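# Lay the towel flat on the table beside the basket

## Task

Get the towel lying flat as a single layer, entirely on the table top and, viewed from overhead, not overlapping the basket anywhere; the basket must stay upright with all of its base resting on the table; finally open the hands and withdraw them from the towel and basket.

## Robot and tools

Robot: two arms, left_arm (mounted near y = +0.305 m) and right_arm (near y = -0.360 m), each ending in a four-digit hand with index, middle, ring and thumb, 16 motors per hand. right_arm has a right hand; left_arm has its mirror image, a left hand.

Scene frame: origin at table-top height, halfway between the two nominal arm bases; +z points up, +x reaches out across the table, +y is toward left_arm. Reported hand positions and orientations may be off by a few centimetres, more at full reach. The right arm's elbow sags under load, so the hand often ends lower than commanded; aim a little higher and correct.

Hand point axes (right hand): +z runs along straight fingers toward the tips; +x crosses the palm away from the thumb (on the left hand +x points toward the thumb); the palm surface sits at y = -0.062 m and bending fingertips first swing toward +y. Straight fingertips reach about 0.12 m past the hand point. A rigid mast sticks out at the wrist on the palm side and can strike objects.

execute_actions(actions, cameras): actions is a list of actions; each action is a table of at most 15 rows, one row per 1/30 s control step, lasting 0.5 s in all (a short table repeats its final row). Each row is one flat list of 48 numbers, all in [-1, 1], covering both arms even if one stays still:
1-6: left_arm dx, dy, dz, rx, ry, rz.
7-22: left hand motor goals.
23-24: left current_limit, speed.
25-30: right_arm dx, dy, dz, rx, ry, rz.
31-46: right hand motor goals.
47-48: right current_limit, speed.

Arm numbers are offsets, not poses. They are measured along scene-frame axes from the arm's Hand target as it was when that action began; every row of one action refers to that same starting target, so rows do not add up inside an action, but consecutive actions do build on each other. Scale: 1.0 equals 0.6 m of travel or 180 degrees of turn. rx, ry, rz form a single rotation vector, applied about the Hand target position. A translation longer than 1.0 gets shortened along its direction. Each step the controller limits orientation to within 40 degrees of the measured one; it favours position if both cannot be reached. Hands often stop short of the target; an all-zero action re-requests it, and any remaining gap can be sent as a further offset. To stop pressing on something, command the target back beyond the hand point.

Hand motor numbers are absolute goal angles, scaled linearly between each hinge's two stops. Order for each hand: index_mcp, index_abd, index_pip, index_dip, middle_mcp, middle_abd, middle_pip, middle_dip, ring_mcp, ring_abd, ring_pip, ring_dip, thumb_cmc, thumb_axl, thumb_mcp, thumb_ipl. Values giving a straight digit: each finger mcp +0.75, abd 0.00, pip +0.58, dip +0.70; thumb_cmc +0.71, thumb_axl +0.68, thumb_mcp +0.23, thumb_ipl +0.17. Moving toward -1 curls the finger joints toward the palm, swings the thumb round in front of the palm, and bends the thumb. A 0 is a real goal, not 'keep'; to hold a hand unchanged, resend its hand_goal, hand_current_limit and hand_speed. current_limit maps -1..+1 to 0..550 mA (minimum 11 mA) and also caps hinge speed; speed sets goal travel rate to (speed+1)/2 of 8.5 rad/s. Initial values: current_limit +0.4, speed -0.6; the last values sent persist. A finger presses only while its goal lies past the contacted surface.

cameras: list of names (cam_high, cam_low, cam_left_wrist, cam_right_wrist, or "all"); an unknown name voids the call. An empty actions list returns the state plus all images by default; otherwise no images unless requested. cam_high and cam_low are 504x504, wrist cameras 672x504.

Results: per arm end_effector_position (m) and end_effector_quat_wxyz in the scene frame, Hand target (the clipped commanded pose that next offsets start from), joint positions, velocities (omitted when all are at noise level), torques, motor temperatures, and some intermediate step positions. Per hand: hand_goal, hand_measured (same scale), hand_current_ma (positive means pushing toward -1), hand_state per motor: moving, goal, blocked, overload. A motor held at 495 mA or more for 5 s in total shuts off for 10 s and drops what it holds.

zoom_image(camera, region): enlarges part of the newest image from that camera; region is [x0, y0, x1, y1] in pixels from the top-left, at most 504 by 504.

read_manual(section): returns licence texts only; no motion.

finished_scene(scene): the current scene number; ends the scene permanently, so call it only when the towel and basket are settled and the hands are released and away.

Cautions: nothing may fall or be left off the table. Avoid drops, releasing moving items, slams and strong pushes, and never strike the table or other fixed or heavy things hard. Keep the arms from touching each other and never close one hand on the other's fingers. Motors heat when holding loads, stretching out, or straining at unreachable targets; above 85 °C a MOTOR HOT line appears and at 100 °C that arm goes limp for a while. The simulation keeps running while you think, holding the last command, so plan concisely.

Each tool is called after "Request:" in YAML: its name, and indented under it one key for each argument.

## Session

Request:
execute_actions:
  actions: []
  cameras: ["all"]

Scene clock: 0.00 s.
left_arm: end_effector_position=(+0.5218, -0.0220, +0.2158) hand_goal=(+0.754, +0.000, +0.576, +0.696, +0.754, +0.000, +0.576, +0.696, +0.754, +0.000, +0.576, +0.696, +0.714, +0.678, +0.226, +0.168) hand_measured=(+0.754, +0.000, +0.576, +0.696, +0.754, +0.000, +0.576, +0.696, +0.754, +0.000, +0.576, +0.696, +0.714, +0.678, +0.226, +0.168) hand_current_ma=(+0, +0, +0, +0, +0, +0, +0, +0, +0, +0, +0, +0, +0, +0, +0, +0) hand_state=(goal, goal, goal, goal, goal, goal, goal, goal, goal, goal, goal, goal, goal, goal, goal, goal) hand_current_limit=0.40 hand_speed=-0.60 end_effector_quat_wxyz=(+0.144, +0.819, -0.321, +0.453) | right_arm: end_effector_position=(+0.6704, -0.5755, +0.1470) hand_goal=(+0.754, +0.000, +0.576, +0.696, +0.754, +0.000, +0.576, +0.696, +0.754, +0.000, +0.576, +0.696, +0.714, +0.678, +0.226, +0.168) hand_measured=(+0.754, +0.000, +0.576, +0.696, +0.754, +0.000, +0.576, +0.696, +0.754, +0.000, +0.576, +0.696, +0.714, +0.678, +0.226, +0.168) hand_current_ma=(+0, +0, +0, +0, +0, +0, +0, +0, +0, +0, +0, +0, +0, +0, +0, +0) hand_state=(goal, goal, goal, goal, goal, goal, goal, goal, goal, goal, goal, goal, goal, goal, goal, goal) hand_current_limit=0.40 hand_speed=-0.60 end_effector_quat_wxyz=(+0.698, +0.715, -0.041, +0.027)
Joint positions: left_arm=[-0.359 1.526 1.024 -0.103 0.271 1.819] | right_arm=[-0.061 2.441 1.813 0.023 1.527 0.701]
Joint velocities: within noise
Joint torques (N m): no reading
Motor temperatures (°C): left_arm=[26 37 26 25 23 28] | right_arm=[33 26 38 27 25 27]
Heat: left arm: hottest shoulder 37 °C; right arm: hottest elbow 38 °C.
Hand target: left_arm +0.5306, -0.0265, +0.2395; +0.147, +0.807, -0.319, +0.474 | right_arm +0.6746, -0.5751, +0.1536; +0.698, +0.713, -0.051, +0.035

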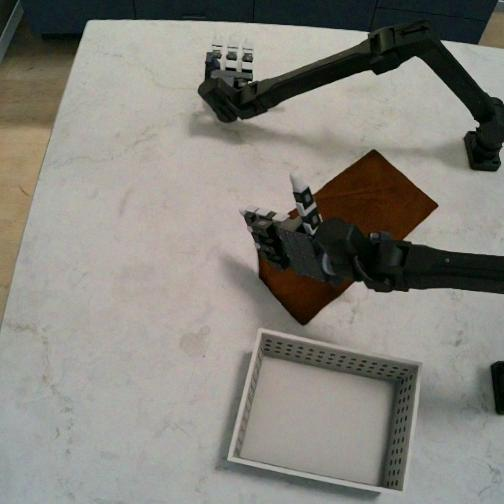

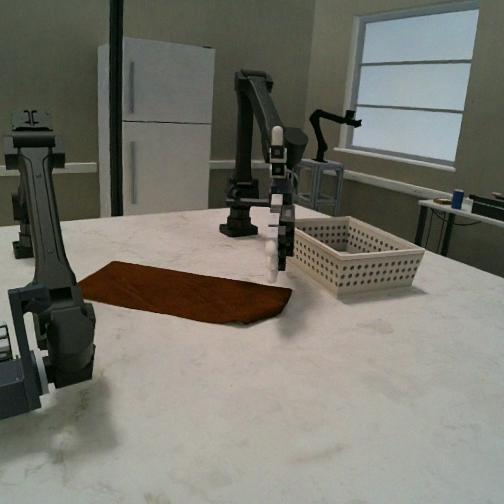

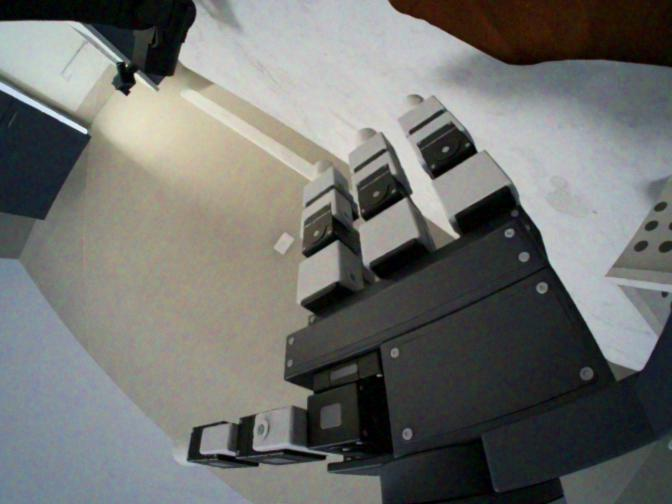

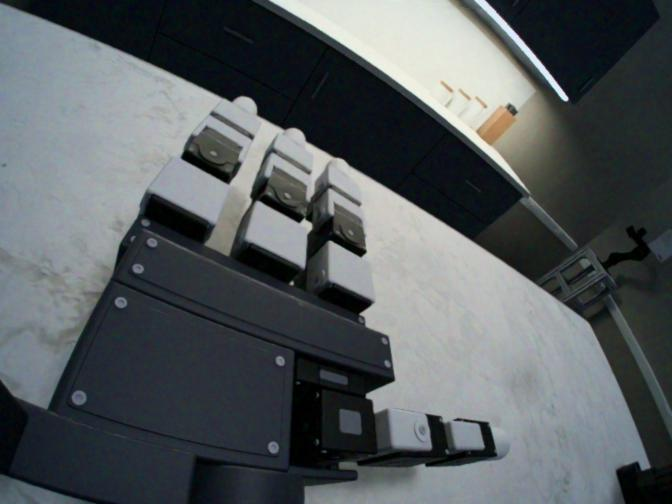

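Request:
zoom_image:
  camera: "cam_high"
  region: [230, 130, 460, 340]

Request:
zoom_image:
  camera: "cam_low"
  region: [70, 230, 320, 350]

Scaled by 2.191 from the camera's 504x504 image, which has a finer 720x720 frame.

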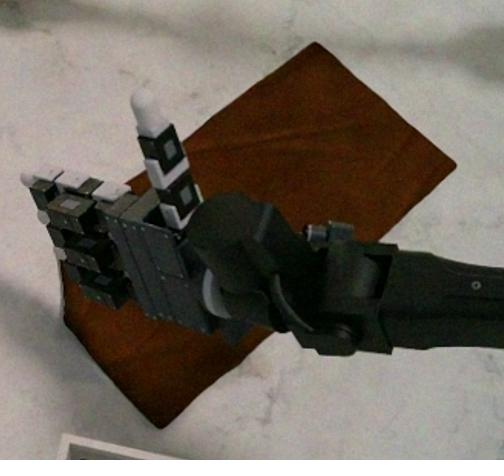

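Scaled by 2.016 from the camera's 504x504 image, which has a finer 720x720 frame.

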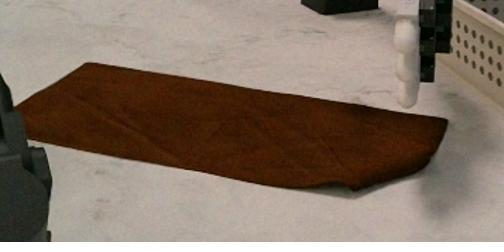

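Request:
execute_actions:
  actions:
    - [[-0.08,0.15,0.1,0,0,0,0.754,0,0.576,0.696,0.754,0,0.576,0.696,0.754,0,0.576,0.696,0.714,0.678,0.226,0.168,0.4,-0.6,0,0,0.05,0,0,0,0.754,0,0.576,0.696,0.754,0,0.576,0.696,0.754,0,0.576,0.696,0.714,0.678,0.226,0.168,0.4,-0.6]]
    - [[-0.08,0.15,0.1,0,0,0,0.754,0,0.576,0.696,0.754,0,0.576,0.696,0.754,0,0.576,0.696,0.714,0.678,0.226,0.168,0.4,-0.6,0,0,0.05,0,0,0,0.754,0,0.576,0.696,0.754,0,0.576,0.696,0.754,0,0.576,0.696,0.714,0.678,0.226,0.168,0.4,-0.6]]
    - [[-0.08,0.15,0.1,0,0,0,0.754,0,0.576,0.696,0.754,0,0.576,0.696,0.754,0,0.576,0.696,0.714,0.678,0.226,0.168,0.4,-0.6,0,0,0.05,0,0,0,0.754,0,0.576,0.696,0.754,0,0.576,0.696,0.754,0,0.576,0.696,0.714,0.678,0.226,0.168,0.4,-0.6]]
  cameras: ["all"]

Scene clock: 20.23 s.
left_arm: end_effector_position=(+0.3847, +0.2475, +0.3961) hand_goal=(+0.754, +0.000, +0.576, +0.696, +0.754, +0.000, +0.576, +0.696, +0.754, +0.000, +0.576, +0.696, +0.714, +0.678, +0.226, +0.168) hand_measured=(+0.756, -0.002, +0.576, +0.696, +0.754, -0.002, +0.576, +0.696, +0.754, -0.002, +0.576, +0.696, +0.714, +0.678, +0.224, +0.168) hand_current_ma=(+0, +0, +0, +0, +0, +0, +0, +0, +0, +0, +0, +0, +0, +0, +0, +0) hand_state=(goal, goal, goal, goal, goal, goal, goal, goal, goal, goal, goal, goal, goal, goal, goal, goal) hand_current_limit=0.40 hand_speed=-0.60 end_effector_quat_wxyz=(+0.163, +0.819, -0.226, +0.501) | right_arm: end_effector_position=(+0.6702, -0.5754, +0.2290) hand_goal=(+0.754, +0.000, +0.576, +0.696, +0.754, +0.000, +0.576, +0.696, +0.754, +0.000, +0.576, +0.696, +0.714, +0.678, +0.226, +0.168) hand_measured=(+0.764, +0.000, +0.576, +0.696, +0.762, +0.000, +0.576, +0.696, +0.764, +0.000, +0.576, +0.696, +0.724, +0.678, +0.226, +0.168) hand_current_ma=(+9, +0, +0, +0, +8, +0, +0, +0, +9, +0, +0, +0, +9, +0, +0, +0) hand_state=(goal, goal, goal, goal, goal, goal, goal, goal, goal, goal, goal, goal, goal, goal, goal, goal) hand_current_limit=0.40 hand_speed=-0.60 end_effector_quat_wxyz=(+0.698, +0.713, -0.049, +0.036)
Joint positions: left_arm=[0.361 0.946 0.97 -0.729 0.815 2.08] | right_arm=[-0.061 2.318 1.812 -0.034 1.527 0.66]
Joint torques (N m): left_arm=[-0.56 -4.89 12.97 1.4 0.92 -0.04] | right_arm=[-0.03 -25.29 9.18 0.54 0.54 -0.29]
Heat: left arm: hottest shoulder 37 °C; right arm: hottest elbow 40 °C.
Hand target: left_arm +0.3866, +0.2435, +0.4195; +0.147, +0.807, -0.319, +0.474 | right_arm +0.6746, -0.5751, +0.2436; +0.698, +0.713, -0.051, +0.035
Off the commanded pose: left_arm 0.024 m, 11 deg | right_arm 0.015 m, 0 deg.
joint sent to its limit (left arm) — joint 6 (wrist roll), upper limit. The joint targets are off in position and orientation.
Step readings (end_effector_position of left_arm | right_arm):
0: (+0.5218, -0.0220, +0.2158) | (+0.6704, -0.5755, +0.1470)
1: (+0.5163, -0.0211, +0.2193) | (+0.6704, -0.5755, +0.1480)
2: (+0.5022, -0.0163, +0.2234) | (+0.6705, -0.5755, +0.1480)
4: (+0.4855, +0.0112, +0.2393) | (+0.6706, -0.5755, +0.1521)
8: (+0.4842, +0.0635, +0.2927) | (+0.6705, -0.5755, +0.1636)
15: (+0.4818, +0.0729, +0.2992) | (+0.6704, -0.5755, +0.1699)
16: (+0.4744, +0.0721, +0.2984) | (+0.6706, -0.5755, +0.1709)
17: (+0.4596, +0.0775, +0.3008) | (+0.6708, -0.5755, +0.1724)
19: (+0.4450, +0.1048, +0.3084) | (+0.6713, -0.5755, +0.1774)
23: (+0.4347, +0.1556, +0.3380) | (+0.6709, -0.5755, +0.1930)
30: (+0.4295, +0.1600, +0.3380) | (+0.6704, -0.5754, +0.2024)
31: (+0.4235, +0.1595, +0.3405) | (+0.6706, -0.5754, +0.2034)
32: (+0.4104, +0.1642, +0.3476) | (+0.6712, -0.5755, +0.2043)
34: (+0.4001, +0.1951, +0.3607) | (+0.6716, -0.5755, +0.2083)
38: (+0.3875, +0.2450, +0.3913) | (+0.6709, -0.5754, +0.2207)
45: (+0.3833, +0.2470, +0.3980) | (+0.6702, -0.5754, +0.2280)

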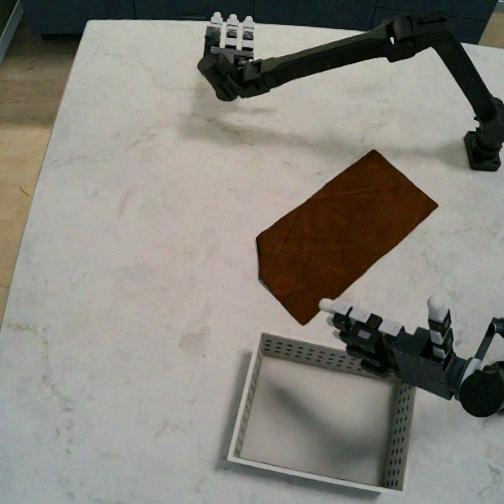

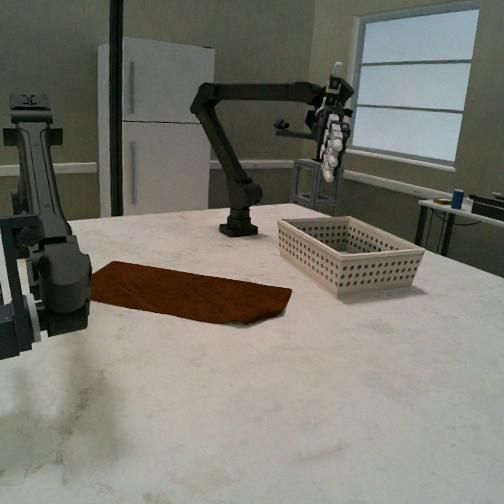

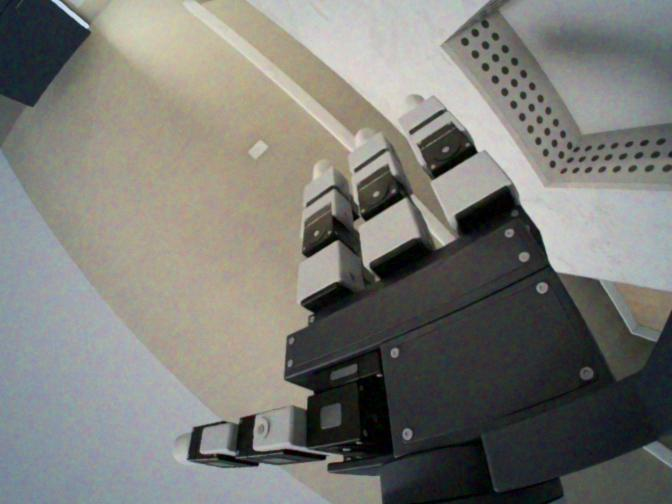

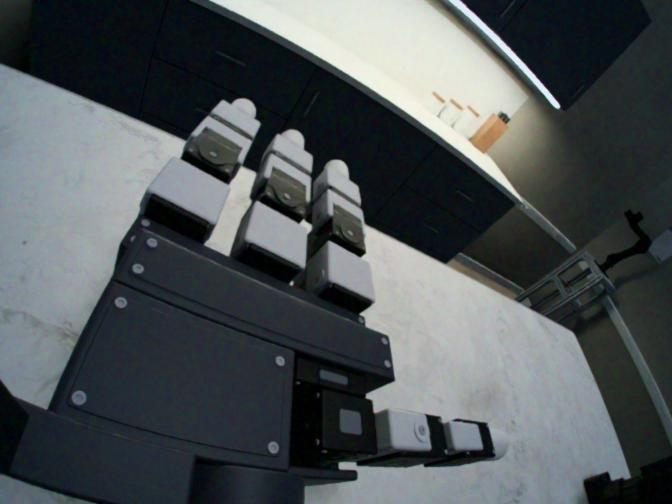

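Request:
zoom_image:
  camera: "cam_high"
  region: [240, 140, 450, 335]

Request:
zoom_image:
  camera: "cam_low"
  region: [80, 250, 300, 335]

Scaled by 2.400 from the camera's 504x504 image, which has a finer 720x720 frame.

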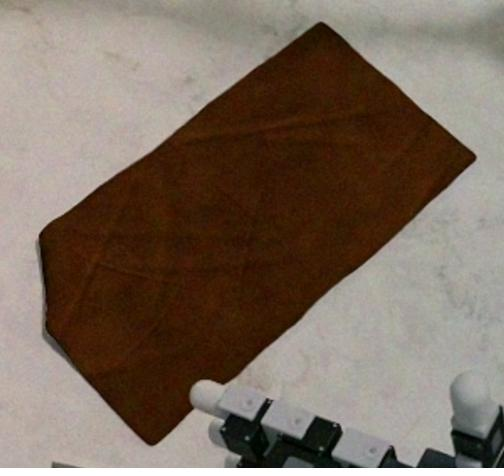

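Scaled by 2.291 from the camera's 504x504 image, which has a finer 720x720 frame.

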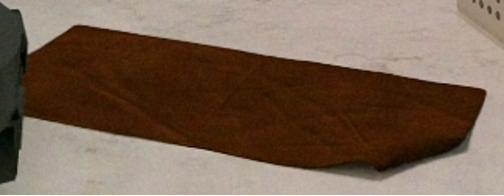

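Request:
execute_actions:
  actions:
    - [[0,0,0,0,0,0,0.754,0,0.576,0.696,0.754,0,0.576,0.696,0.754,0,0.576,0.696,0.714,0.678,0.226,0.168,0.4,-0.6,-0.011,0.055,0.03,0.167,0,0,0.754,0,0.576,0.696,0.754,0,0.576,0.696,0.754,0,0.576,0.696,0.714,0.678,0.226,0.168,0.4,-0.6]]
    - [[0,0,0,0,0,0,0.754,0,0.576,0.696,0.754,0,0.576,0.696,0.754,0,0.576,0.696,0.714,0.678,0.226,0.168,0.4,-0.6,-0.011,0.055,0.03,0.167,0,0,0.754,0,0.576,0.696,0.754,0,0.576,0.696,0.754,0,0.576,0.696,0.714,0.678,0.226,0.168,0.4,-0.6]]
    - [[0,0,0,0,0,0,0.754,0,0.576,0.696,0.754,0,0.576,0.696,0.754,0,0.576,0.696,0.714,0.678,0.226,0.168,0.4,-0.6,-0.011,0.055,0,0.167,0,0,0.754,0,0.576,0.696,0.754,0,0.576,0.696,0.754,0,0.576,0.696,0.714,0.678,0.226,0.168,0.4,-0.6]]
  cameras: ["all"]

Scene clock: 142.97 s.
left_arm: end_effector_position=(+0.3847, +0.2475, +0.3961) hand_goal=(+0.754, +0.000, +0.576, +0.696, +0.754, +0.000, +0.576, +0.696, +0.754, +0.000, +0.576, +0.696, +0.714, +0.678, +0.226, +0.168) hand_measured=(+0.756, -0.002, +0.576, +0.696, +0.754, -0.002, +0.576, +0.696, +0.754, -0.002, +0.576, +0.696, +0.714, +0.678, +0.224, +0.168) hand_current_ma=(+0, +0, +0, +0, +0, +0, +0, +0, +0, +0, +0, +0, +0, +0, +0, +0) hand_state=(goal, goal, goal, goal, goal, goal, goal, goal, goal, goal, goal, goal, goal, goal, goal, goal) hand_current_limit=0.40 hand_speed=-0.60 end_effector_quat_wxyz=(+0.163, +0.819, -0.226, +0.501) | right_arm: end_effector_position=(+0.6510, -0.4789, +0.2576) hand_goal=(+0.754, +0.000, +0.576, +0.696, +0.754, +0.000, +0.576, +0.696, +0.754, +0.000, +0.576, +0.696, +0.714, +0.678, +0.226, +0.168) hand_measured=(+0.754, +0.000, +0.576, +0.696, +0.754, +0.000, +0.576, +0.696, +0.754, +0.000, +0.576, +0.696, +0.716, +0.678, +0.222, +0.168) hand_current_ma=(+0, +0, +0, +0, +0, +0, +0, +0, +0, +0, +0, +0, +1, +0, -3, +0) hand_state=(goal, goal, goal, goal, goal, goal, goal, goal, goal, goal, goal, goal, goal, goal, goal, goal) hand_current_limit=0.40 hand_speed=-0.60 end_effector_quat_wxyz=(+0.001, +0.997, -0.047, +0.068)
Joint positions: left_arm=[0.361 0.946 0.97 -0.729 0.815 2.08] | right_arm=[-0.057 2.196 2.448 -1.688 0.002 1.614]
Joint torques (N m): left_arm=[-0.67 -4.95 12.96 1.39 0.89 -0.04] | right_arm=[0.09 -24.29 10.13 0.03 0.04 -0.02]
Motor temperatures (°C): left_arm=[26 35 36 25 23 24] | right_arm=[30 32 45 26 23 25]
Heat: left arm: hottest elbow 36 °C; right arm: hottest elbow 45 °C.
Hand target: left_arm +0.3866, +0.2435, +0.4195; +0.147, +0.807, -0.319, +0.474 | right_arm +0.6548, -0.4761, +0.2796; -0.012, +0.998, -0.061, -0.011
Off the commanded pose: left_arm 0.024 m, 11 deg | right_arm 0.023 m, 9 deg.
joint sent to its limit (left arm) — joint 6 (wrist roll), upper limit. The joint targets are off in position and orientation.
joint sent to its limit (right arm) — joint 4 (wrist pitch), lower limit. The joint targets are off in position and orientation.
Step readings (end_effector_position of left_arm | right_arm):
0: (+0.3847, +0.2475, +0.3961) | (+0.6702, -0.5754, +0.2290)
1: (+0.3847, +0.2475, +0.3961) | (+0.6719, -0.5773, +0.2259)
2: (+0.3847, +0.2475, +0.3961) | (+0.6752, -0.5796, +0.2193)
4: (+0.3847, +0.2475, +0.3961) | (+0.6704, -0.5748, +0.2163)
8: (+0.3847, +0.2475, +0.3961) | (+0.6689, -0.5562, +0.2283)
15: (+0.3847, +0.2475, +0.3961) | (+0.6712, -0.5308, +0.2620)
16: (+0.3847, +0.2475, +0.3961) | (+0.6732, -0.5302, +0.2581)
17: (+0.3847, +0.2475, +0.3961) | (+0.6732, -0.5255, +0.2329)
19: (+0.3847, +0.2475, +0.3961) | (+0.6604, -0.5114, +0.2270)
23: (+0.3847, +0.2475, +0.3961) | (+0.6622, -0.4948, +0.2782)
30: (+0.3847, +0.2475, +0.3961) | (+0.6571, -0.4994, +0.3053)
31: (+0.3847, +0.2475, +0.3961) | (+0.6587, -0.4945, +0.2939)
32: (+0.3847, +0.2475, +0.3961) | (+0.6582, -0.4727, +0.2626)
34: (+0.3847, +0.2475, +0.3961) | (+0.6579, -0.4548, +0.2450)
38: (+0.3847, +0.2475, +0.3961) | (+0.6557, -0.4596, +0.2486)
45: (+0.3847, +0.2475, +0.3961) | (+0.6514, -0.4784, +0.2584)

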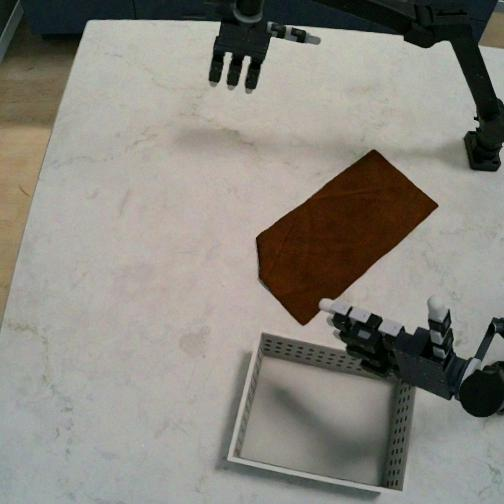

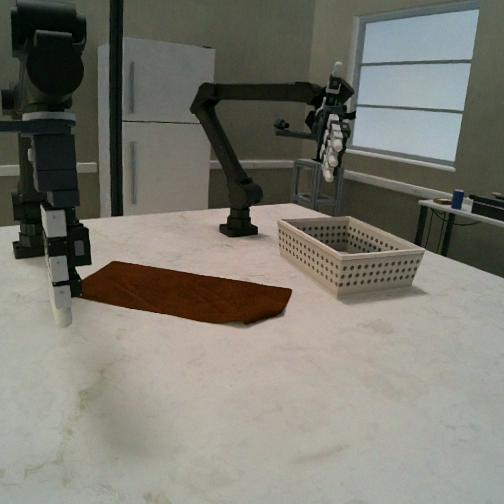

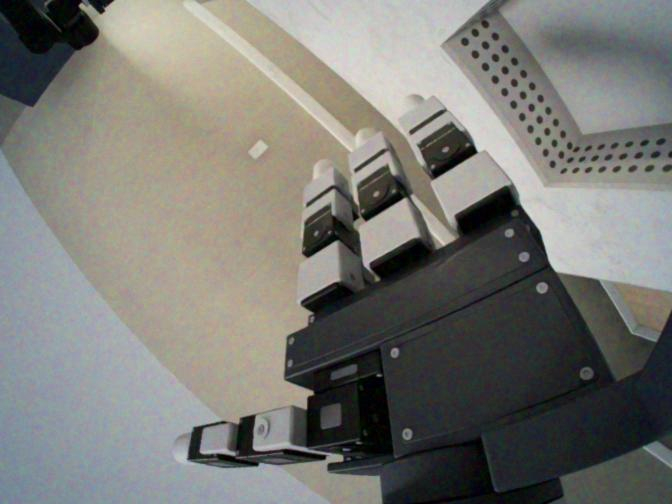

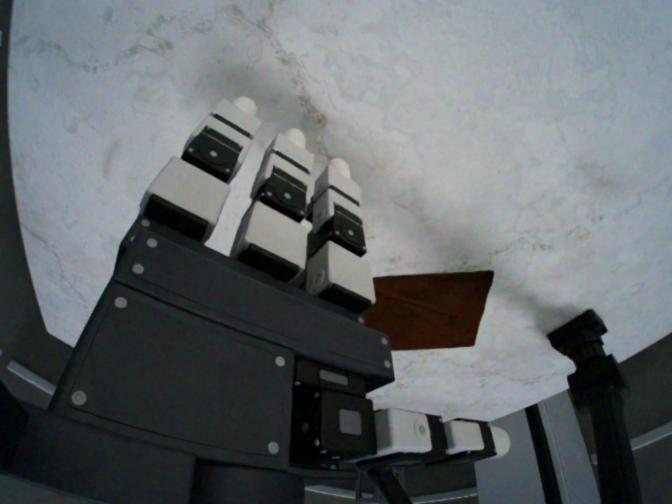

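Request:
zoom_image:
  camera: "cam_right_wrist"
  region: [340, 250, 520, 370]

Request:
zoom_image:
  camera: "cam_high"
  region: [245, 225, 325, 330]

Request:
zoom_image:
  camera: "cam_high"
  region: [310, 140, 450, 280]

Scaled by 2.800 from the camera's 672x504 image, which has a finer 960x720 frame.

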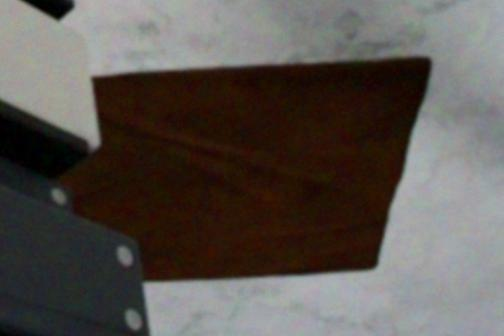

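Scaled by 4.800 from the camera's 504x504 image, which has a finer 720x720 frame.

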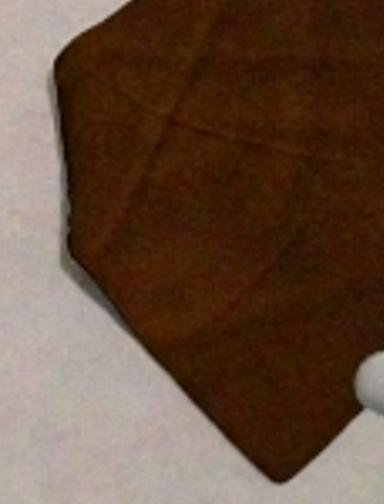

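Scaled by 3.600 from the camera's 504x504 image, which has a finer 720x720 frame.

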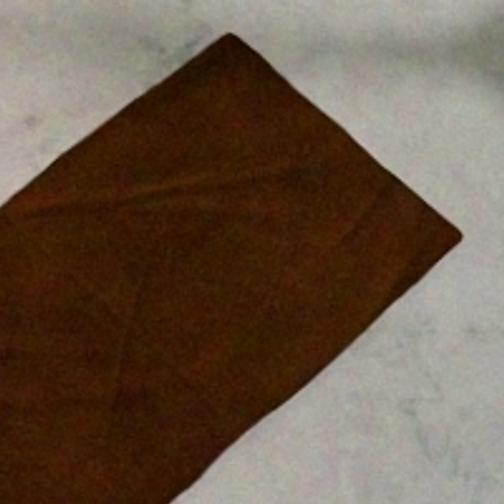

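Request:
zoom_image:
  camera: "cam_low"
  region: [215, 275, 300, 335]

Request:
zoom_image:
  camera: "cam_low"
  region: [80, 255, 220, 325]

Scaled by 5.929 from the camera's 504x504 image, which has a finer 720x720 frame.

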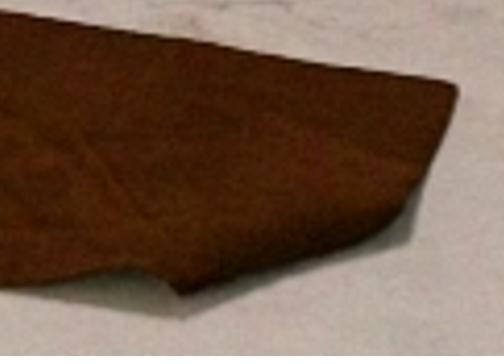

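Scaled by 3.600 from the camera's 504x504 image, which has a finer 720x720 frame.

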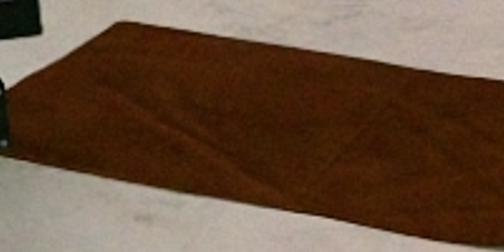

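Request:
execute_actions:
  actions:
    - [[0,0,0,0,0,0,0.754,0,0.576,0.696,0.754,0,0.576,0.696,0.754,0,0.576,0.696,0.714,0.678,0.226,0.168,0.4,-0.6,-0.033,0.2,0,0.154,-0.0245,0.046,0.479,0,-0.664,0.551,0.959,0,0.576,0.696,0.959,0,0.576,0.696,-0.514,0.678,-0.112,0.168,0.4,-0.6]]
    - [[0,0,0,0,0,0,0.754,0,0.576,0.696,0.754,0,0.576,0.696,0.754,0,0.576,0.696,0.714,0.678,0.226,0.168,0.4,-0.6,-0.033,0.2,0,0.154,-0.0245,0.046,0.479,0,-0.664,0.551,0.959,0,0.576,0.696,0.959,0,0.576,0.696,-0.514,0.678,-0.112,0.168,0.4,-0.6]]
    - [[0,0,0,0,0,0,0.754,0,0.576,0.696,0.754,0,0.576,0.696,0.754,0,0.576,0.696,0.714,0.678,0.226,0.168,0.4,-0.6,-0.033,0.2,-0.083,0,0,0,0.479,0,-0.664,0.551,0.959,0,0.576,0.696,0.959,0,0.576,0.696,-0.514,0.678,-0.112,0.168,0.4,-0.6]]
    - [[0,0,0,0,0,0,0.754,0,0.576,0.696,0.754,0,0.576,0.696,0.754,0,0.576,0.696,0.714,0.678,0.226,0.168,0.4,-0.6,-0.03,0.183,-0.083,0,0,0,0.479,0,-0.664,0.551,0.959,0,0.576,0.696,0.959,0,0.576,0.696,-0.514,0.678,-0.112,0.168,0.4,-0.6]]
  cameras: ["all"]

Scene clock: 280.20 s.
left_arm: end_effector_position=(+0.3847, +0.2475, +0.3961) hand_goal=(+0.754, +0.000, +0.576, +0.696, +0.754, +0.000, +0.576, +0.696, +0.754, +0.000, +0.576, +0.696, +0.714, +0.678, +0.226, +0.168) hand_measured=(+0.756, -0.002, +0.576, +0.696, +0.754, -0.002, +0.576, +0.696, +0.754, -0.002, +0.576, +0.696, +0.714, +0.678, +0.224, +0.168) hand_current_ma=(+0, +0, +0, +0, +0, +0, +0, +0, +0, +0, +0, +0, +0, +0, +0, +0) hand_state=(goal, goal, goal, goal, goal, goal, goal, goal, goal, goal, goal, goal, goal, goal, goal, goal) hand_current_limit=0.40 hand_speed=-0.60 end_effector_quat_wxyz=(+0.163, +0.819, -0.226, +0.501) | right_arm: end_effector_position=(+0.5741, -0.0115, +0.1797) hand_goal=(+0.480, +0.000, -0.664, +0.552, +0.960, +0.000, +0.576, +0.696, +0.960, +0.000, +0.576, +0.696, -0.514, +0.678, -0.112, +0.168) hand_measured=(+0.476, +0.000, -0.660, +0.554, +0.950, +0.002, +0.574, +0.696, +0.950, +0.002, +0.574, +0.696, -0.512, +0.678, -0.112, +0.168) hand_current_ma=(-4, +0, +2, +1, -9, +1, -1, +0, -10, +1, -1, +0, +0, +0, +0, +0) hand_state=(goal, goal, goal, goal, goal, goal, goal, goal, goal, goal, goal, goal, goal, goal, goal, goal) hand_current_limit=0.40 hand_speed=-0.60 end_effector_quat_wxyz=(-0.472, +0.876, +0.093, +0.030)
Joint positions: left_arm=[0.361 0.946 0.97 -0.729 0.815 2.08] | right_arm=[0.39 2.006 1.89 -0.974 -0.898 1.99]
Joint torques (N m): left_arm=[-0.62 -4.95 12.97 1.39 0.89 -0.04] | right_arm=[0.26 -21.19 8.73 1.69 -0.47 0.14]
Heat: left arm: hottest elbow 39 °C; right arm: hottest elbow 44 °C.
Hand target: left_arm +0.3866, +0.2435, +0.4195; +0.147, +0.807, -0.319, +0.474 | right_arm +0.5774, -0.0063, +0.1800; -0.475, +0.874, +0.091, +0.034
Off the commanded pose: left_arm 0.024 m, 11 deg | right_arm 0.006 m, 1 deg.
joint sent to its limit (left arm) — joint 6 (wrist roll), upper limit. The joint targets are off in position and orientation.
Step readings (end_effector_position of left_arm | right_arm):
0: (+0.3847, +0.2475, +0.3961) | (+0.6510, -0.4789, +0.2576)
1: (+0.3847, +0.2475, +0.3961) | (+0.6534, -0.4655, +0.2539)
2: (+0.3847, +0.2475, +0.3961) | (+0.6524, -0.4353, +0.2429)
4: (+0.3847, +0.2475, +0.3961) | (+0.6411, -0.3908, +0.2415)
8: (+0.3847, +0.2475, +0.3961) | (+0.6357, -0.3533, +0.2639)
15: (+0.3847, +0.2475, +0.3961) | (+0.6321, -0.3415, +0.2804)
16: (+0.3847, +0.2475, +0.3961) | (+0.6321, -0.3312, +0.2780)
17: (+0.3847, +0.2475, +0.3961) | (+0.6285, -0.2990, +0.2795)
19: (+0.3847, +0.2475, +0.3961) | (+0.6179, -0.2650, +0.2821)
23: (+0.3847, +0.2475, +0.3961) | (+0.6127, -0.2435, +0.2723)
30: (+0.3847, +0.2475, +0.3961) | (+0.6109, -0.2289, +0.2712)
31: (+0.3847, +0.2475, +0.3961) | (+0.6121, -0.2259, +0.2657)
32: (+0.3847, +0.2475, +0.3961) | (+0.6155, -0.2214, +0.2606)
34: (+0.3847, +0.2475, +0.3961) | (+0.6082, -0.1958, +0.2431)
38: (+0.3847, +0.2475, +0.3961) | (+0.5916, -0.1269, +0.2174)
45: (+0.3847, +0.2475, +0.3961) | (+0.5781, -0.0829, +0.2178)
46: (+0.3847, +0.2475, +0.3961) | (+0.5814, -0.0846, +0.2149)
47: (+0.3847, +0.2475, +0.3961) | (+0.5902, -0.0826, +0.2114)
49: (+0.3847, +0.2475, +0.3961) | (+0.5991, -0.0677, +0.2002)
53: (+0.3847, +0.2475, +0.3961) | (+0.5802, -0.0270, +0.1802)
60: (+0.3847, +0.2475, +0.3961) | (+0.5591, +0.0129, +0.1797)

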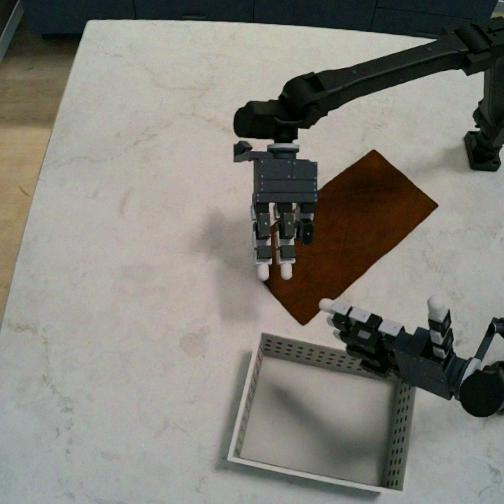

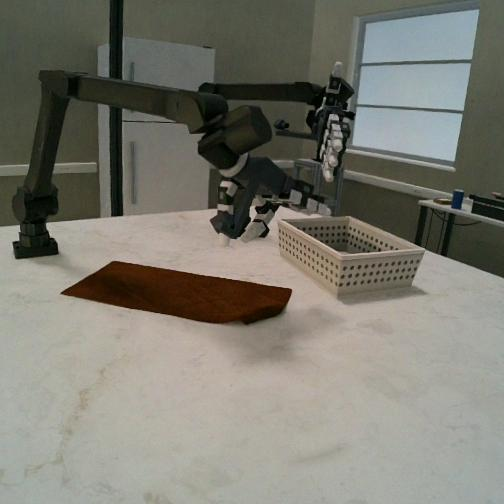

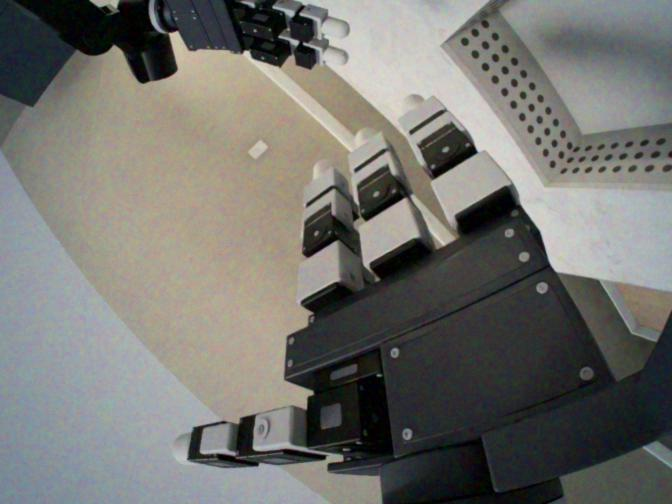

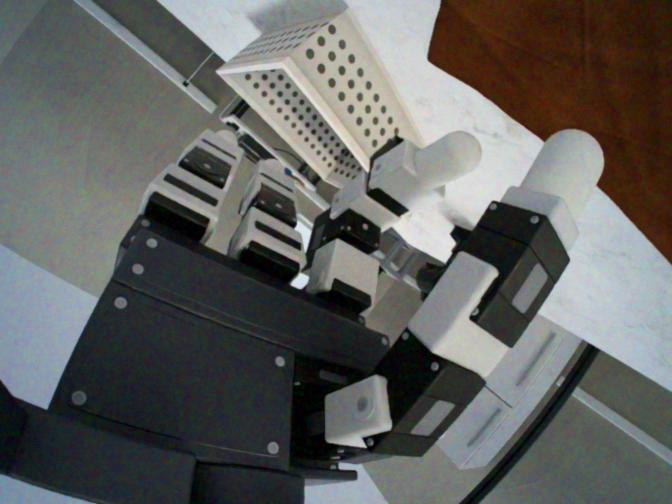

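Request:
execute_actions:
  actions:
    - [[0,0,0,0,0,0,0.754,0,0.576,0.696,0.754,0,0.576,0.696,0.754,0,0.576,0.696,0.714,0.678,0.226,0.168,0.4,-0.6,0,0,-0.075,0,0,0,0.479,0,-0.664,0.551,0.959,0,0.576,0.696,0.959,0,0.576,0.696,-0.514,0.678,-0.112,0.168,0.4,-0.6]]
    - [[0,0,0,0,0,0,0.754,0,0.576,0.696,0.754,0,0.576,0.696,0.754,0,0.576,0.696,0.714,0.678,0.226,0.168,0.4,-0.6,0,0,-0.075,0,0,0,0.479,0,-0.664,0.551,0.959,0,0.576,0.696,0.959,0,0.576,0.696,-0.514,0.678,-0.112,0.168,0.4,-0.6]]
  cameras: ["cam_high","cam_low","cam_right_wrist"]

Scene clock: 286.40 s.
left_arm: end_effector_position=(+0.3847, +0.2475, +0.3961) hand_goal=(+0.754, +0.000, +0.576, +0.696, +0.754, +0.000, +0.576, +0.696, +0.754, +0.000, +0.576, +0.696, +0.714, +0.678, +0.226, +0.168) hand_measured=(+0.756, -0.002, +0.576, +0.696, +0.754, -0.002, +0.576, +0.696, +0.754, -0.002, +0.576, +0.696, +0.714, +0.678, +0.224, +0.168) hand_current_ma=(+0, +0, +0, +0, +0, +0, +0, +0, +0, +0, +0, +0, +0, +0, +0, +0) hand_state=(goal, goal, goal, goal, goal, goal, goal, goal, goal, goal, goal, goal, goal, goal, goal, goal) hand_current_limit=0.40 hand_speed=-0.60 end_effector_quat_wxyz=(+0.163, +0.819, -0.226, +0.501) | right_arm: end_effector_position=(+0.5717, -0.0123, +0.0908) hand_goal=(+0.480, +0.000, -0.664, +0.552, +0.960, +0.000, +0.576, +0.696, +0.960, +0.000, +0.576, +0.696, -0.514, +0.678, -0.112, +0.168) hand_measured=(+0.476, +0.000, -0.660, +0.554, +0.950, +0.002, +0.574, +0.696, +0.950, +0.002, +0.574, +0.696, -0.512, +0.678, -0.112, +0.168) hand_current_ma=(-3, +0, +2, +1, -9, +1, -1, +0, -11, +1, -1, +0, +1, +0, +0, +0) hand_state=(goal, goal, goal, goal, goal, goal, goal, goal, goal, goal, goal, goal, goal, goal, goal, goal) hand_current_limit=0.40 hand_speed=-0.60 end_effector_quat_wxyz=(-0.472, +0.876, +0.091, +0.029)
Joint positions: left_arm=[0.361 0.946 0.97 -0.729 0.815 2.08] | right_arm=[0.39 2.055 1.73 -0.766 -0.898 1.994]
Joint torques (N m): left_arm=[-0.62 -4.95 12.94 1.39 0.89 -0.04] | right_arm=[0.03 -20.72 8.92 1.78 -0.49 0.14]
Heat: left arm: hottest elbow 39 °C; right arm: hottest elbow 44 °C.
Hand target: left_arm +0.3866, +0.2435, +0.4195; +0.147, +0.807, -0.319, +0.474 | right_arm +0.5774, -0.0063, +0.0900; -0.475, +0.874, +0.091, +0.034
Off the commanded pose: left_arm 0.024 m, 11 deg | right_arm 0.008 m, 1 deg.
joint sent to its limit (left arm) — joint 6 (wrist roll), upper limit. The joint targets are off in position and orientation.
Step readings (end_effector_position of left_arm | right_arm):
0: (+0.3847, +0.2475, +0.3961) | (+0.5741, -0.0115, +0.1797)
1: (+0.3847, +0.2475, +0.3961) | (+0.5743, -0.0108, +0.1762)
2: (+0.3847, +0.2475, +0.3961) | (+0.5760, -0.0105, +0.1733)
4: (+0.3847, +0.2475, +0.3961) | (+0.5757, -0.0108, +0.1598)
8: (+0.3847, +0.2475, +0.3961) | (+0.5694, -0.0132, +0.1378)
15: (+0.3847, +0.2475, +0.3961) | (+0.5703, -0.0127, +0.1326)
16: (+0.3847, +0.2475, +0.3961) | (+0.5716, -0.0121, +0.1303)
17: (+0.3847, +0.2475, +0.3961) | (+0.5739, -0.0112, +0.1271)
19: (+0.3847, +0.2475, +0.3961) | (+0.5754, -0.0109, +0.1164)
23: (+0.3847, +0.2475, +0.3961) | (+0.5713, -0.0125, +0.0972)
30: (+0.3847, +0.2475, +0.3961) | (+0.5714, -0.0125, +0.0907)
Images, in order (width x height): cam_high 504x504, cam_low 504x504, cam_right_wrist 672x504.

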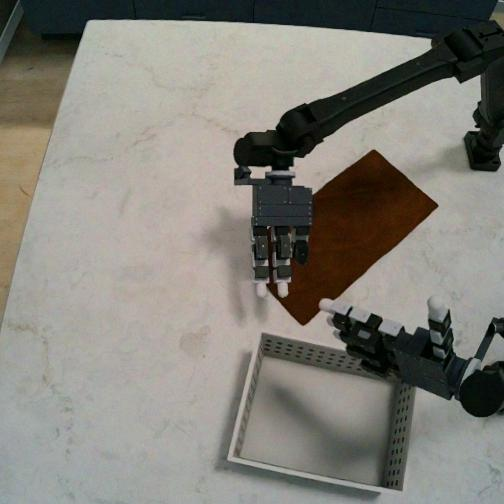

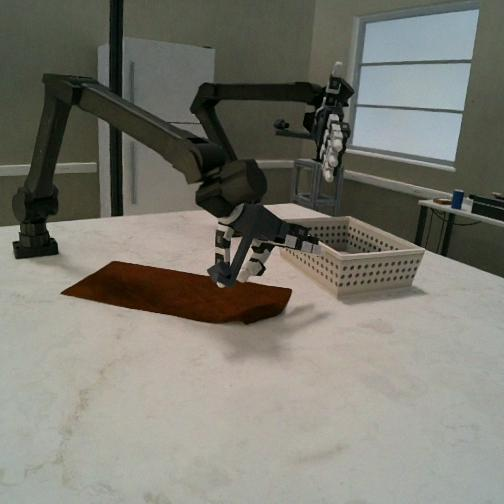

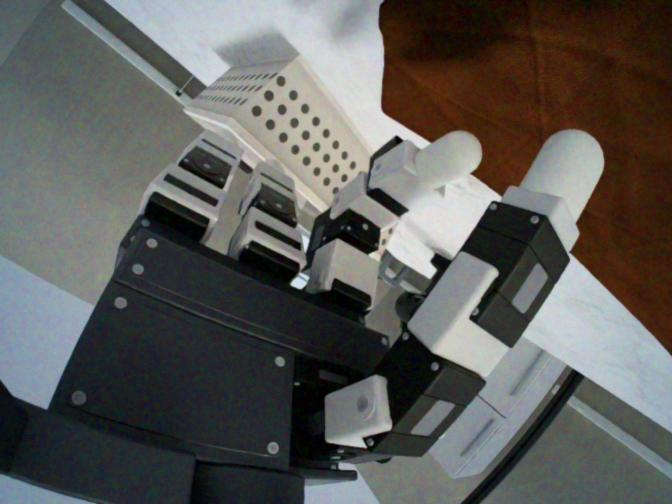

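Request:
execute_actions:
  actions:
    - [[0,0,0,0,0,0,0.754,0,0.576,0.696,0.754,0,0.576,0.696,0.754,0,0.576,0.696,0.714,0.678,0.226,0.168,0.4,-0.6,0.03,-0.008,-0.06,0,0,0,0.479,0,-0.664,0.551,0.959,0,0.576,0.696,0.959,0,0.576,0.696,-0.514,0.678,-0.112,0.168,0.2,-0.6]]
    - [[0,0,0,0,0,0,0.754,0,0.576,0.696,0.754,0,0.576,0.696,0.754,0,0.576,0.696,0.714,0.678,0.226,0.168,0.4,-0.6,0,0,-0.025,0,0,0,0.479,0,-0.664,0.551,0.959,0,0.576,0.696,0.959,0,0.576,0.696,-0.514,0.678,-0.112,0.168,0.2,-0.6]]
  cameras: ["cam_high","cam_low","cam_right_wrist"]

Scene clock: 324.30 s.
left_arm: end_effector_position=(+0.3847, +0.2475, +0.3961) hand_goal=(+0.754, +0.000, +0.576, +0.696, +0.754, +0.000, +0.576, +0.696, +0.754, +0.000, +0.576, +0.696, +0.714, +0.678, +0.226, +0.168) hand_measured=(+0.756, -0.002, +0.576, +0.696, +0.754, -0.002, +0.576, +0.696, +0.754, -0.002, +0.576, +0.696, +0.714, +0.678, +0.224, +0.168) hand_current_ma=(+0, +0, +0, +0, +0, +0, +0, +0, +0, +0, +0, +0, +0, +0, +0, +0) hand_state=(goal, goal, goal, goal, goal, goal, goal, goal, goal, goal, goal, goal, goal, goal, goal, goal) hand_current_limit=0.40 hand_speed=-0.60 end_effector_quat_wxyz=(+0.163, +0.819, -0.226, +0.501) | right_arm: end_effector_position=(+0.5789, -0.0090, +0.0421) hand_goal=(+0.480, +0.000, -0.664, +0.552, +0.960, +0.000, +0.576, +0.696, +0.960, +0.000, +0.576, +0.696, -0.514, +0.678, -0.112, +0.168) hand_measured=(+0.476, +0.000, -0.660, +0.554, +0.950, +0.002, +0.574, +0.696, +0.950, +0.002, +0.574, +0.696, -0.512, +0.678, -0.112, +0.168) hand_current_ma=(-3, +0, +2, +1, -9, +1, -1, +0, -11, +1, -1, +0, +1, +0, +0, +0) hand_state=(goal, goal, goal, goal, goal, goal, goal, goal, goal, goal, goal, goal, goal, goal, goal, goal) hand_current_limit=0.20 hand_speed=-0.60 end_effector_quat_wxyz=(-0.470, +0.878, +0.087, +0.020)
Joint positions: left_arm=[0.361 0.946 0.97 -0.729 0.815 2.08] | right_arm=[0.39 2.134 1.732 -0.707 -0.9 1.996]
Joint torques (N m): left_arm=[-0.62 -4.95 12.97 1.39 0.9 -0.04] | right_arm=[-0.5 -20.66 9.48 1.7 -0.69 -0.14]
Heat: left arm: hottest elbow 39 °C; right arm: hottest elbow 43 °C.
Hand target: left_arm +0.3866, +0.2435, +0.4195; +0.147, +0.807, -0.319, +0.474 | right_arm +0.5954, -0.0111, +0.0390; -0.475, +0.874, +0.091, +0.034
Off the commanded pose: left_arm 0.024 m, 11 deg | right_arm 0.017 m, 2 deg.
joint sent to its limit (left arm) — joint 6 (wrist roll), upper limit. The joint targets are off in position and orientation.
Step readings (end_effector_position of left_arm | right_arm):
0: (+0.3847, +0.2475, +0.3961) | (+0.5717, -0.0123, +0.0908)
1: (+0.3847, +0.2475, +0.3961) | (+0.5721, -0.0120, +0.0891)
2: (+0.3847, +0.2475, +0.3961) | (+0.5747, -0.0107, +0.0875)
4: (+0.3847, +0.2475, +0.3961) | (+0.5778, -0.0096, +0.0793)
8: (+0.3847, +0.2475, +0.3961) | (+0.5755, -0.0106, +0.0549)
15: (+0.3847, +0.2475, +0.3961) | (+0.5736, -0.0114, +0.0407)
16: (+0.3847, +0.2475, +0.3961) | (+0.5745, -0.0109, +0.0410)
17: (+0.3847, +0.2475, +0.3961) | (+0.5759, -0.0102, +0.0414)
19: (+0.3847, +0.2475, +0.3961) | (+0.5779, -0.0094, +0.0419)
23: (+0.3847, +0.2475, +0.3961) | (+0.5789, -0.0090, +0.0421)
30: (+0.3847, +0.2475, +0.3961) | (+0.5789, -0.0090, +0.0421)
Images, in order (width x height): cam_high 504x504, cam_low 504x504, cam_right_wrist 672x504.

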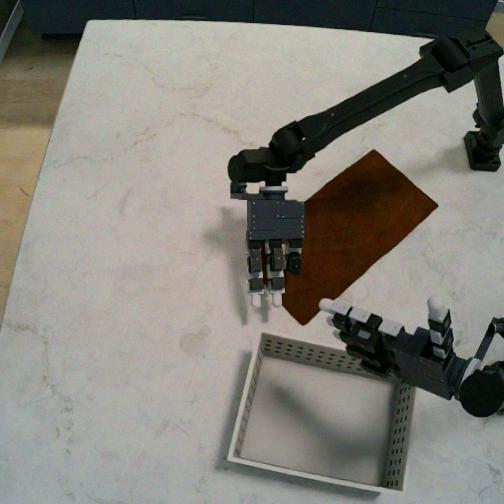

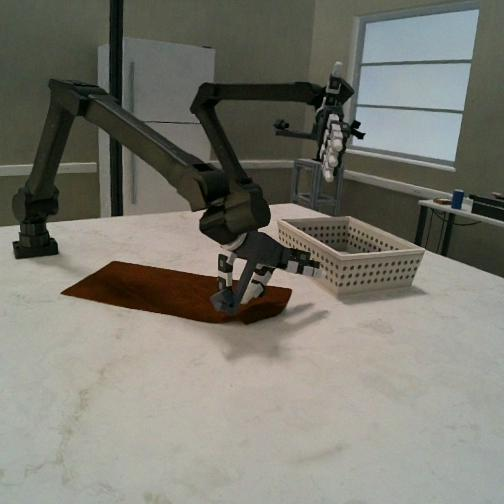

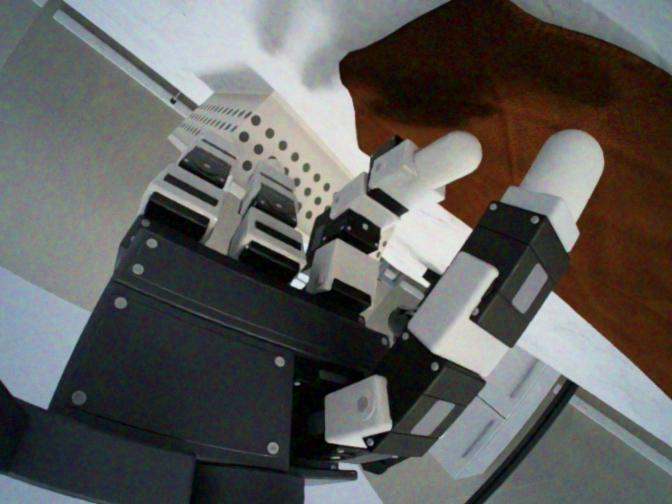

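Request:
execute_actions:
  actions:
    - [[0,0,0,0,0,0,0.754,0,0.576,0.696,0.754,0,0.576,0.696,0.754,0,0.576,0.696,0.714,0.678,0.226,0.168,0.4,-0.6,0.01,-0.058,0.01,0,0,0,0.479,0,-0.664,0.551,0.959,0,0.576,0.696,0.959,0,0.576,0.696,-0.514,0.678,-0.112,0.168,0.2,-0.6]]
    - [[0,0,0,0,0,0,0.754,0,0.576,0.696,0.754,0,0.576,0.696,0.754,0,0.576,0.696,0.714,0.678,0.226,0.168,0.4,-0.6,0,0,-0.038,0,0,0,0.479,0,-0.664,0.551,0.959,0,0.576,0.696,0.959,0,0.576,0.696,-0.514,0.678,-0.112,0.168,0.2,-0.6]]
  cameras: ["cam_low","cam_right_wrist"]

Scene clock: 336.13 s.
left_arm: end_effector_position=(+0.3847, +0.2475, +0.3961) hand_goal=(+0.754, +0.000, +0.576, +0.696, +0.754, +0.000, +0.576, +0.696, +0.754, +0.000, +0.576, +0.696, +0.714, +0.678, +0.226, +0.168) hand_measured=(+0.756, -0.002, +0.576, +0.696, +0.754, -0.002, +0.576, +0.696, +0.754, -0.002, +0.576, +0.696, +0.714, +0.678, +0.224, +0.168) hand_current_ma=(+0, +0, +0, +0, +0, +0, +0, +0, +0, +0, +0, +0, +0, +0, +0, +0) hand_state=(goal, goal, goal, goal, goal, goal, goal, goal, goal, goal, goal, goal, goal, goal, goal, goal) hand_current_limit=0.40 hand_speed=-0.60 end_effector_quat_wxyz=(+0.163, +0.819, -0.226, +0.501) | right_arm: end_effector_position=(+0.5998, -0.0573, +0.0354) hand_goal=(+0.480, +0.000, -0.664, +0.552, +0.960, +0.000, +0.576, +0.696, +0.960, +0.000, +0.576, +0.696, -0.514, +0.678, -0.112, +0.168) hand_measured=(+0.476, +0.000, -0.660, +0.554, +0.950, +0.002, +0.574, +0.696, +0.950, +0.002, +0.574, +0.696, -0.512, +0.678, -0.112, +0.168) hand_current_ma=(-3, +0, +2, +1, -10, +1, -1, +0, -11, +1, -1, +0, +1, +0, +0, +0) hand_state=(goal, goal, goal, goal, goal, goal, goal, goal, goal, goal, goal, goal, goal, goal, goal, goal) hand_current_limit=0.20 hand_speed=-0.60 end_effector_quat_wxyz=(-0.472, +0.878, +0.075, +0.033)
Joint positions: left_arm=[0.361 0.946 0.97 -0.729 0.815 2.08] | right_arm=[0.311 2.141 1.726 -0.733 -0.92 1.93]
Joint torques (N m): left_arm=[-0.56 -4.89 12.97 1.39 0.89 -0.04] | right_arm=[0.62 -20.54 8.13 1.65 -0.81 -0.19]
Heat: left arm: hottest elbow 39 °C; right arm: hottest elbow 43 °C.
Hand target: left_arm +0.3866, +0.2435, +0.4195; +0.147, +0.807, -0.319, +0.474 | right_arm +0.6014, -0.0459, +0.0222; -0.475, +0.874, +0.091, +0.034
Off the commanded pose: left_arm 0.024 m, 11 deg | right_arm 0.017 m, 2 deg.
joint sent to its limit (left arm) — joint 6 (wrist roll), upper limit. The joint targets are off in position and orientation.
Step readings (end_effector_position of left_arm | right_arm):
0: (+0.3847, +0.2475, +0.3961) | (+0.5789, -0.0090, +0.0421)
1: (+0.3847, +0.2475, +0.3961) | (+0.5784, -0.0094, +0.0424)
2: (+0.3847, +0.2475, +0.3961) | (+0.5777, -0.0105, +0.0429)
4: (+0.3847, +0.2475, +0.3961) | (+0.5804, -0.0185, +0.0423)
8: (+0.3847, +0.2475, +0.3961) | (+0.5905, -0.0400, +0.0416)
15: (+0.3847, +0.2475, +0.3961) | (+0.6000, -0.0581, +0.0413)
16: (+0.3847, +0.2475, +0.3961) | (+0.5999, -0.0582, +0.0408)
17: (+0.3847, +0.2475, +0.3961) | (+0.6004, -0.0581, +0.0404)
19: (+0.3847, +0.2475, +0.3961) | (+0.6004, -0.0570, +0.0390)
23: (+0.3847, +0.2475, +0.3961) | (+0.6005, -0.0570, +0.0370)
30: (+0.3847, +0.2475, +0.3961) | (+0.5998, -0.0573, +0.0354)
Images, in order (width x height): cam_low 504x504, cam_right_wrist 672x504.

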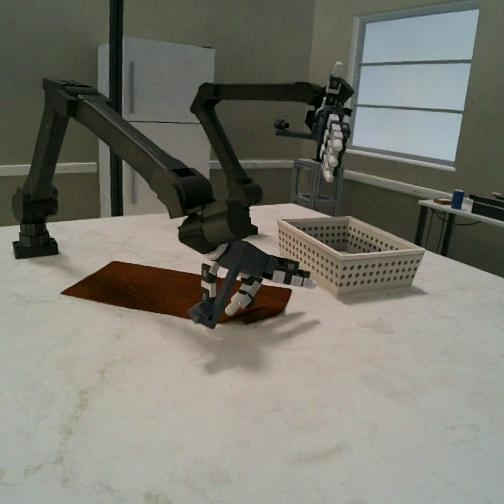

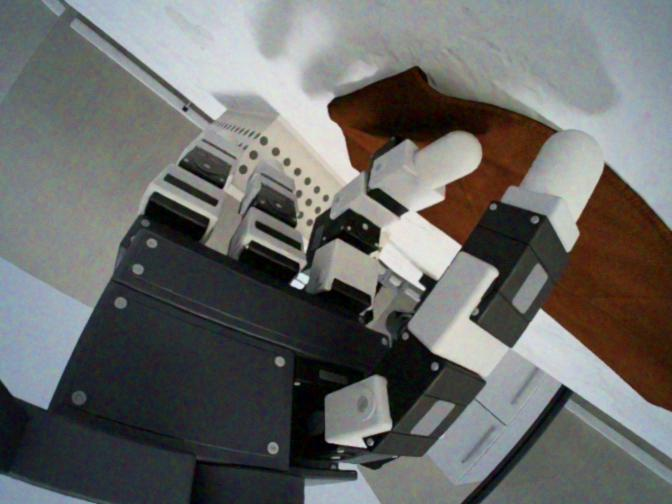

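Request:
execute_actions:
  actions:
    - [[0,0,0,0,0,0,0.754,0,0.576,0.696,0.754,0,0.576,0.696,0.754,0,0.576,0.696,0.714,0.678,0.226,0.168,0.4,-0.6,-0.03,0.033,0.03,0,0,0,0.479,0,-0.664,0.551,0.959,0,0.576,0.696,0.959,0,0.576,0.696,-0.514,0.678,-0.112,0.168,0.2,-0.6]]
    - [[0,0,0,0,0,0,0.754,0,0.576,0.696,0.754,0,0.576,0.696,0.754,0,0.576,0.696,0.714,0.678,0.226,0.168,0.4,-0.6,0,0,-0.045,0,0,0,0.479,0,-0.664,0.551,0.959,0,0.576,0.696,0.959,0,0.576,0.696,-0.514,0.678,-0.112,0.168,0.2,-0.6]]
  cameras: ["cam_low","cam_right_wrist"]

Scene clock: 347.23 s.
left_arm: end_effector_position=(+0.3847, +0.2475, +0.3961) hand_goal=(+0.754, +0.000, +0.576, +0.696, +0.754, +0.000, +0.576, +0.696, +0.754, +0.000, +0.576, +0.696, +0.714, +0.678, +0.226, +0.168) hand_measured=(+0.756, -0.002, +0.576, +0.696, +0.754, -0.002, +0.576, +0.696, +0.754, -0.002, +0.576, +0.696, +0.714, +0.678, +0.224, +0.168) hand_current_ma=(+0, +0, +0, +0, +0, +0, +0, +0, +0, +0, +0, +0, +0, +0, +0, +0) hand_state=(goal, goal, goal, goal, goal, goal, goal, goal, goal, goal, goal, goal, goal, goal, goal, goal) hand_current_limit=0.40 hand_speed=-0.60 end_effector_quat_wxyz=(+0.163, +0.819, -0.226, +0.501) | right_arm: end_effector_position=(+0.5762, -0.0214, +0.0224) hand_goal=(+0.480, +0.000, -0.664, +0.552, +0.960, +0.000, +0.576, +0.696, +0.960, +0.000, +0.576, +0.696, -0.514, +0.678, -0.112, +0.168) hand_measured=(+0.474, +0.000, -0.672, +0.548, +0.950, +0.002, +0.574, +0.696, +0.950, +0.002, +0.574, +0.696, -0.512, +0.678, -0.112, +0.168) hand_current_ma=(-5, +0, -6, -2, -10, +1, -1, +0, -11, +1, -1, +0, +1, +0, +0, +0) hand_state=(goal, goal, goal, goal, goal, goal, goal, goal, goal, goal, goal, goal, goal, goal, goal, goal) hand_current_limit=0.20 hand_speed=-0.60 end_effector_quat_wxyz=(-0.475, +0.874, +0.096, +0.028)
Joint positions: left_arm=[0.361 0.946 0.97 -0.729 0.815 2.08] | right_arm=[0.373 2.131 1.667 -0.648 -0.914 1.961]
Joint torques (N m): left_arm=[-0.56 -4.89 12.97 1.37 0.89 -0.04] | right_arm=[-0.32 -20.78 7.68 1.78 -0.45 0.09]
Heat: left arm: hottest elbow 39 °C; right arm: hottest elbow 43 °C.
Hand target: left_arm +0.3866, +0.2435, +0.4195; +0.147, +0.807, -0.319, +0.474 | right_arm +0.5834, -0.0261, +0.0132; -0.475, +0.874, +0.091, +0.034
Off the commanded pose: left_arm 0.024 m, 11 deg | right_arm 0.013 m, 1 deg.
joint sent to its limit (left arm) — joint 6 (wrist roll), upper limit. The joint targets are off in position and orientation.
Step readings (end_effector_position of left_arm | right_arm):
0: (+0.3847, +0.2475, +0.3961) | (+0.5998, -0.0573, +0.0354)
1: (+0.3847, +0.2475, +0.3961) | (+0.5991, -0.0555, +0.0343)
2: (+0.3847, +0.2475, +0.3961) | (+0.5993, -0.0560, +0.0340)
4: (+0.3847, +0.2475, +0.3961) | (+0.5926, -0.0518, +0.0307)
8: (+0.3847, +0.2475, +0.3961) | (+0.5803, -0.0383, +0.0261)
15: (+0.3847, +0.2475, +0.3961) | (+0.5724, -0.0234, +0.0263)
16: (+0.3847, +0.2475, +0.3961) | (+0.5729, -0.0231, +0.0255)
17: (+0.3847, +0.2475, +0.3961) | (+0.5747, -0.0233, +0.0246)
19: (+0.3847, +0.2475, +0.3961) | (+0.5760, -0.0228, +0.0226)
23: (+0.3847, +0.2475, +0.3961) | (+0.5763, -0.0214, +0.0224)
30: (+0.3847, +0.2475, +0.3961) | (+0.5762, -0.0214, +0.0224)
Images, in order (width x height): cam_low 504x504, cam_right_wrist 672x504.

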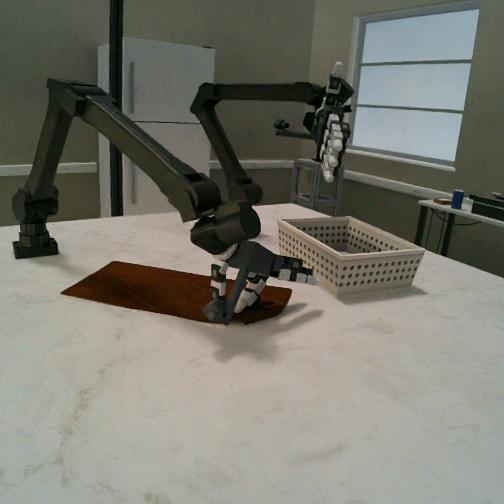

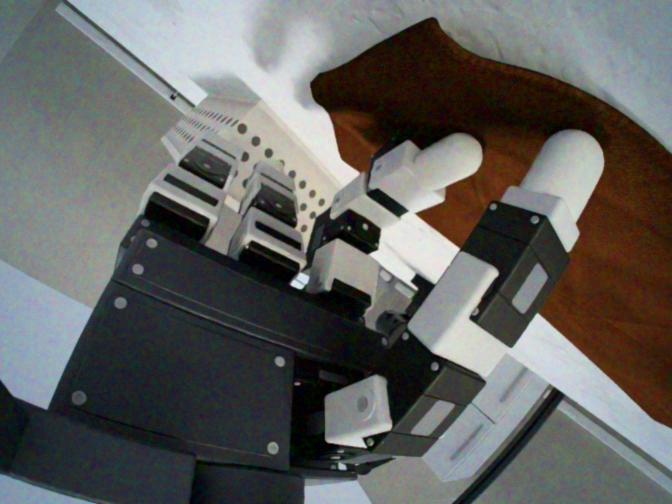

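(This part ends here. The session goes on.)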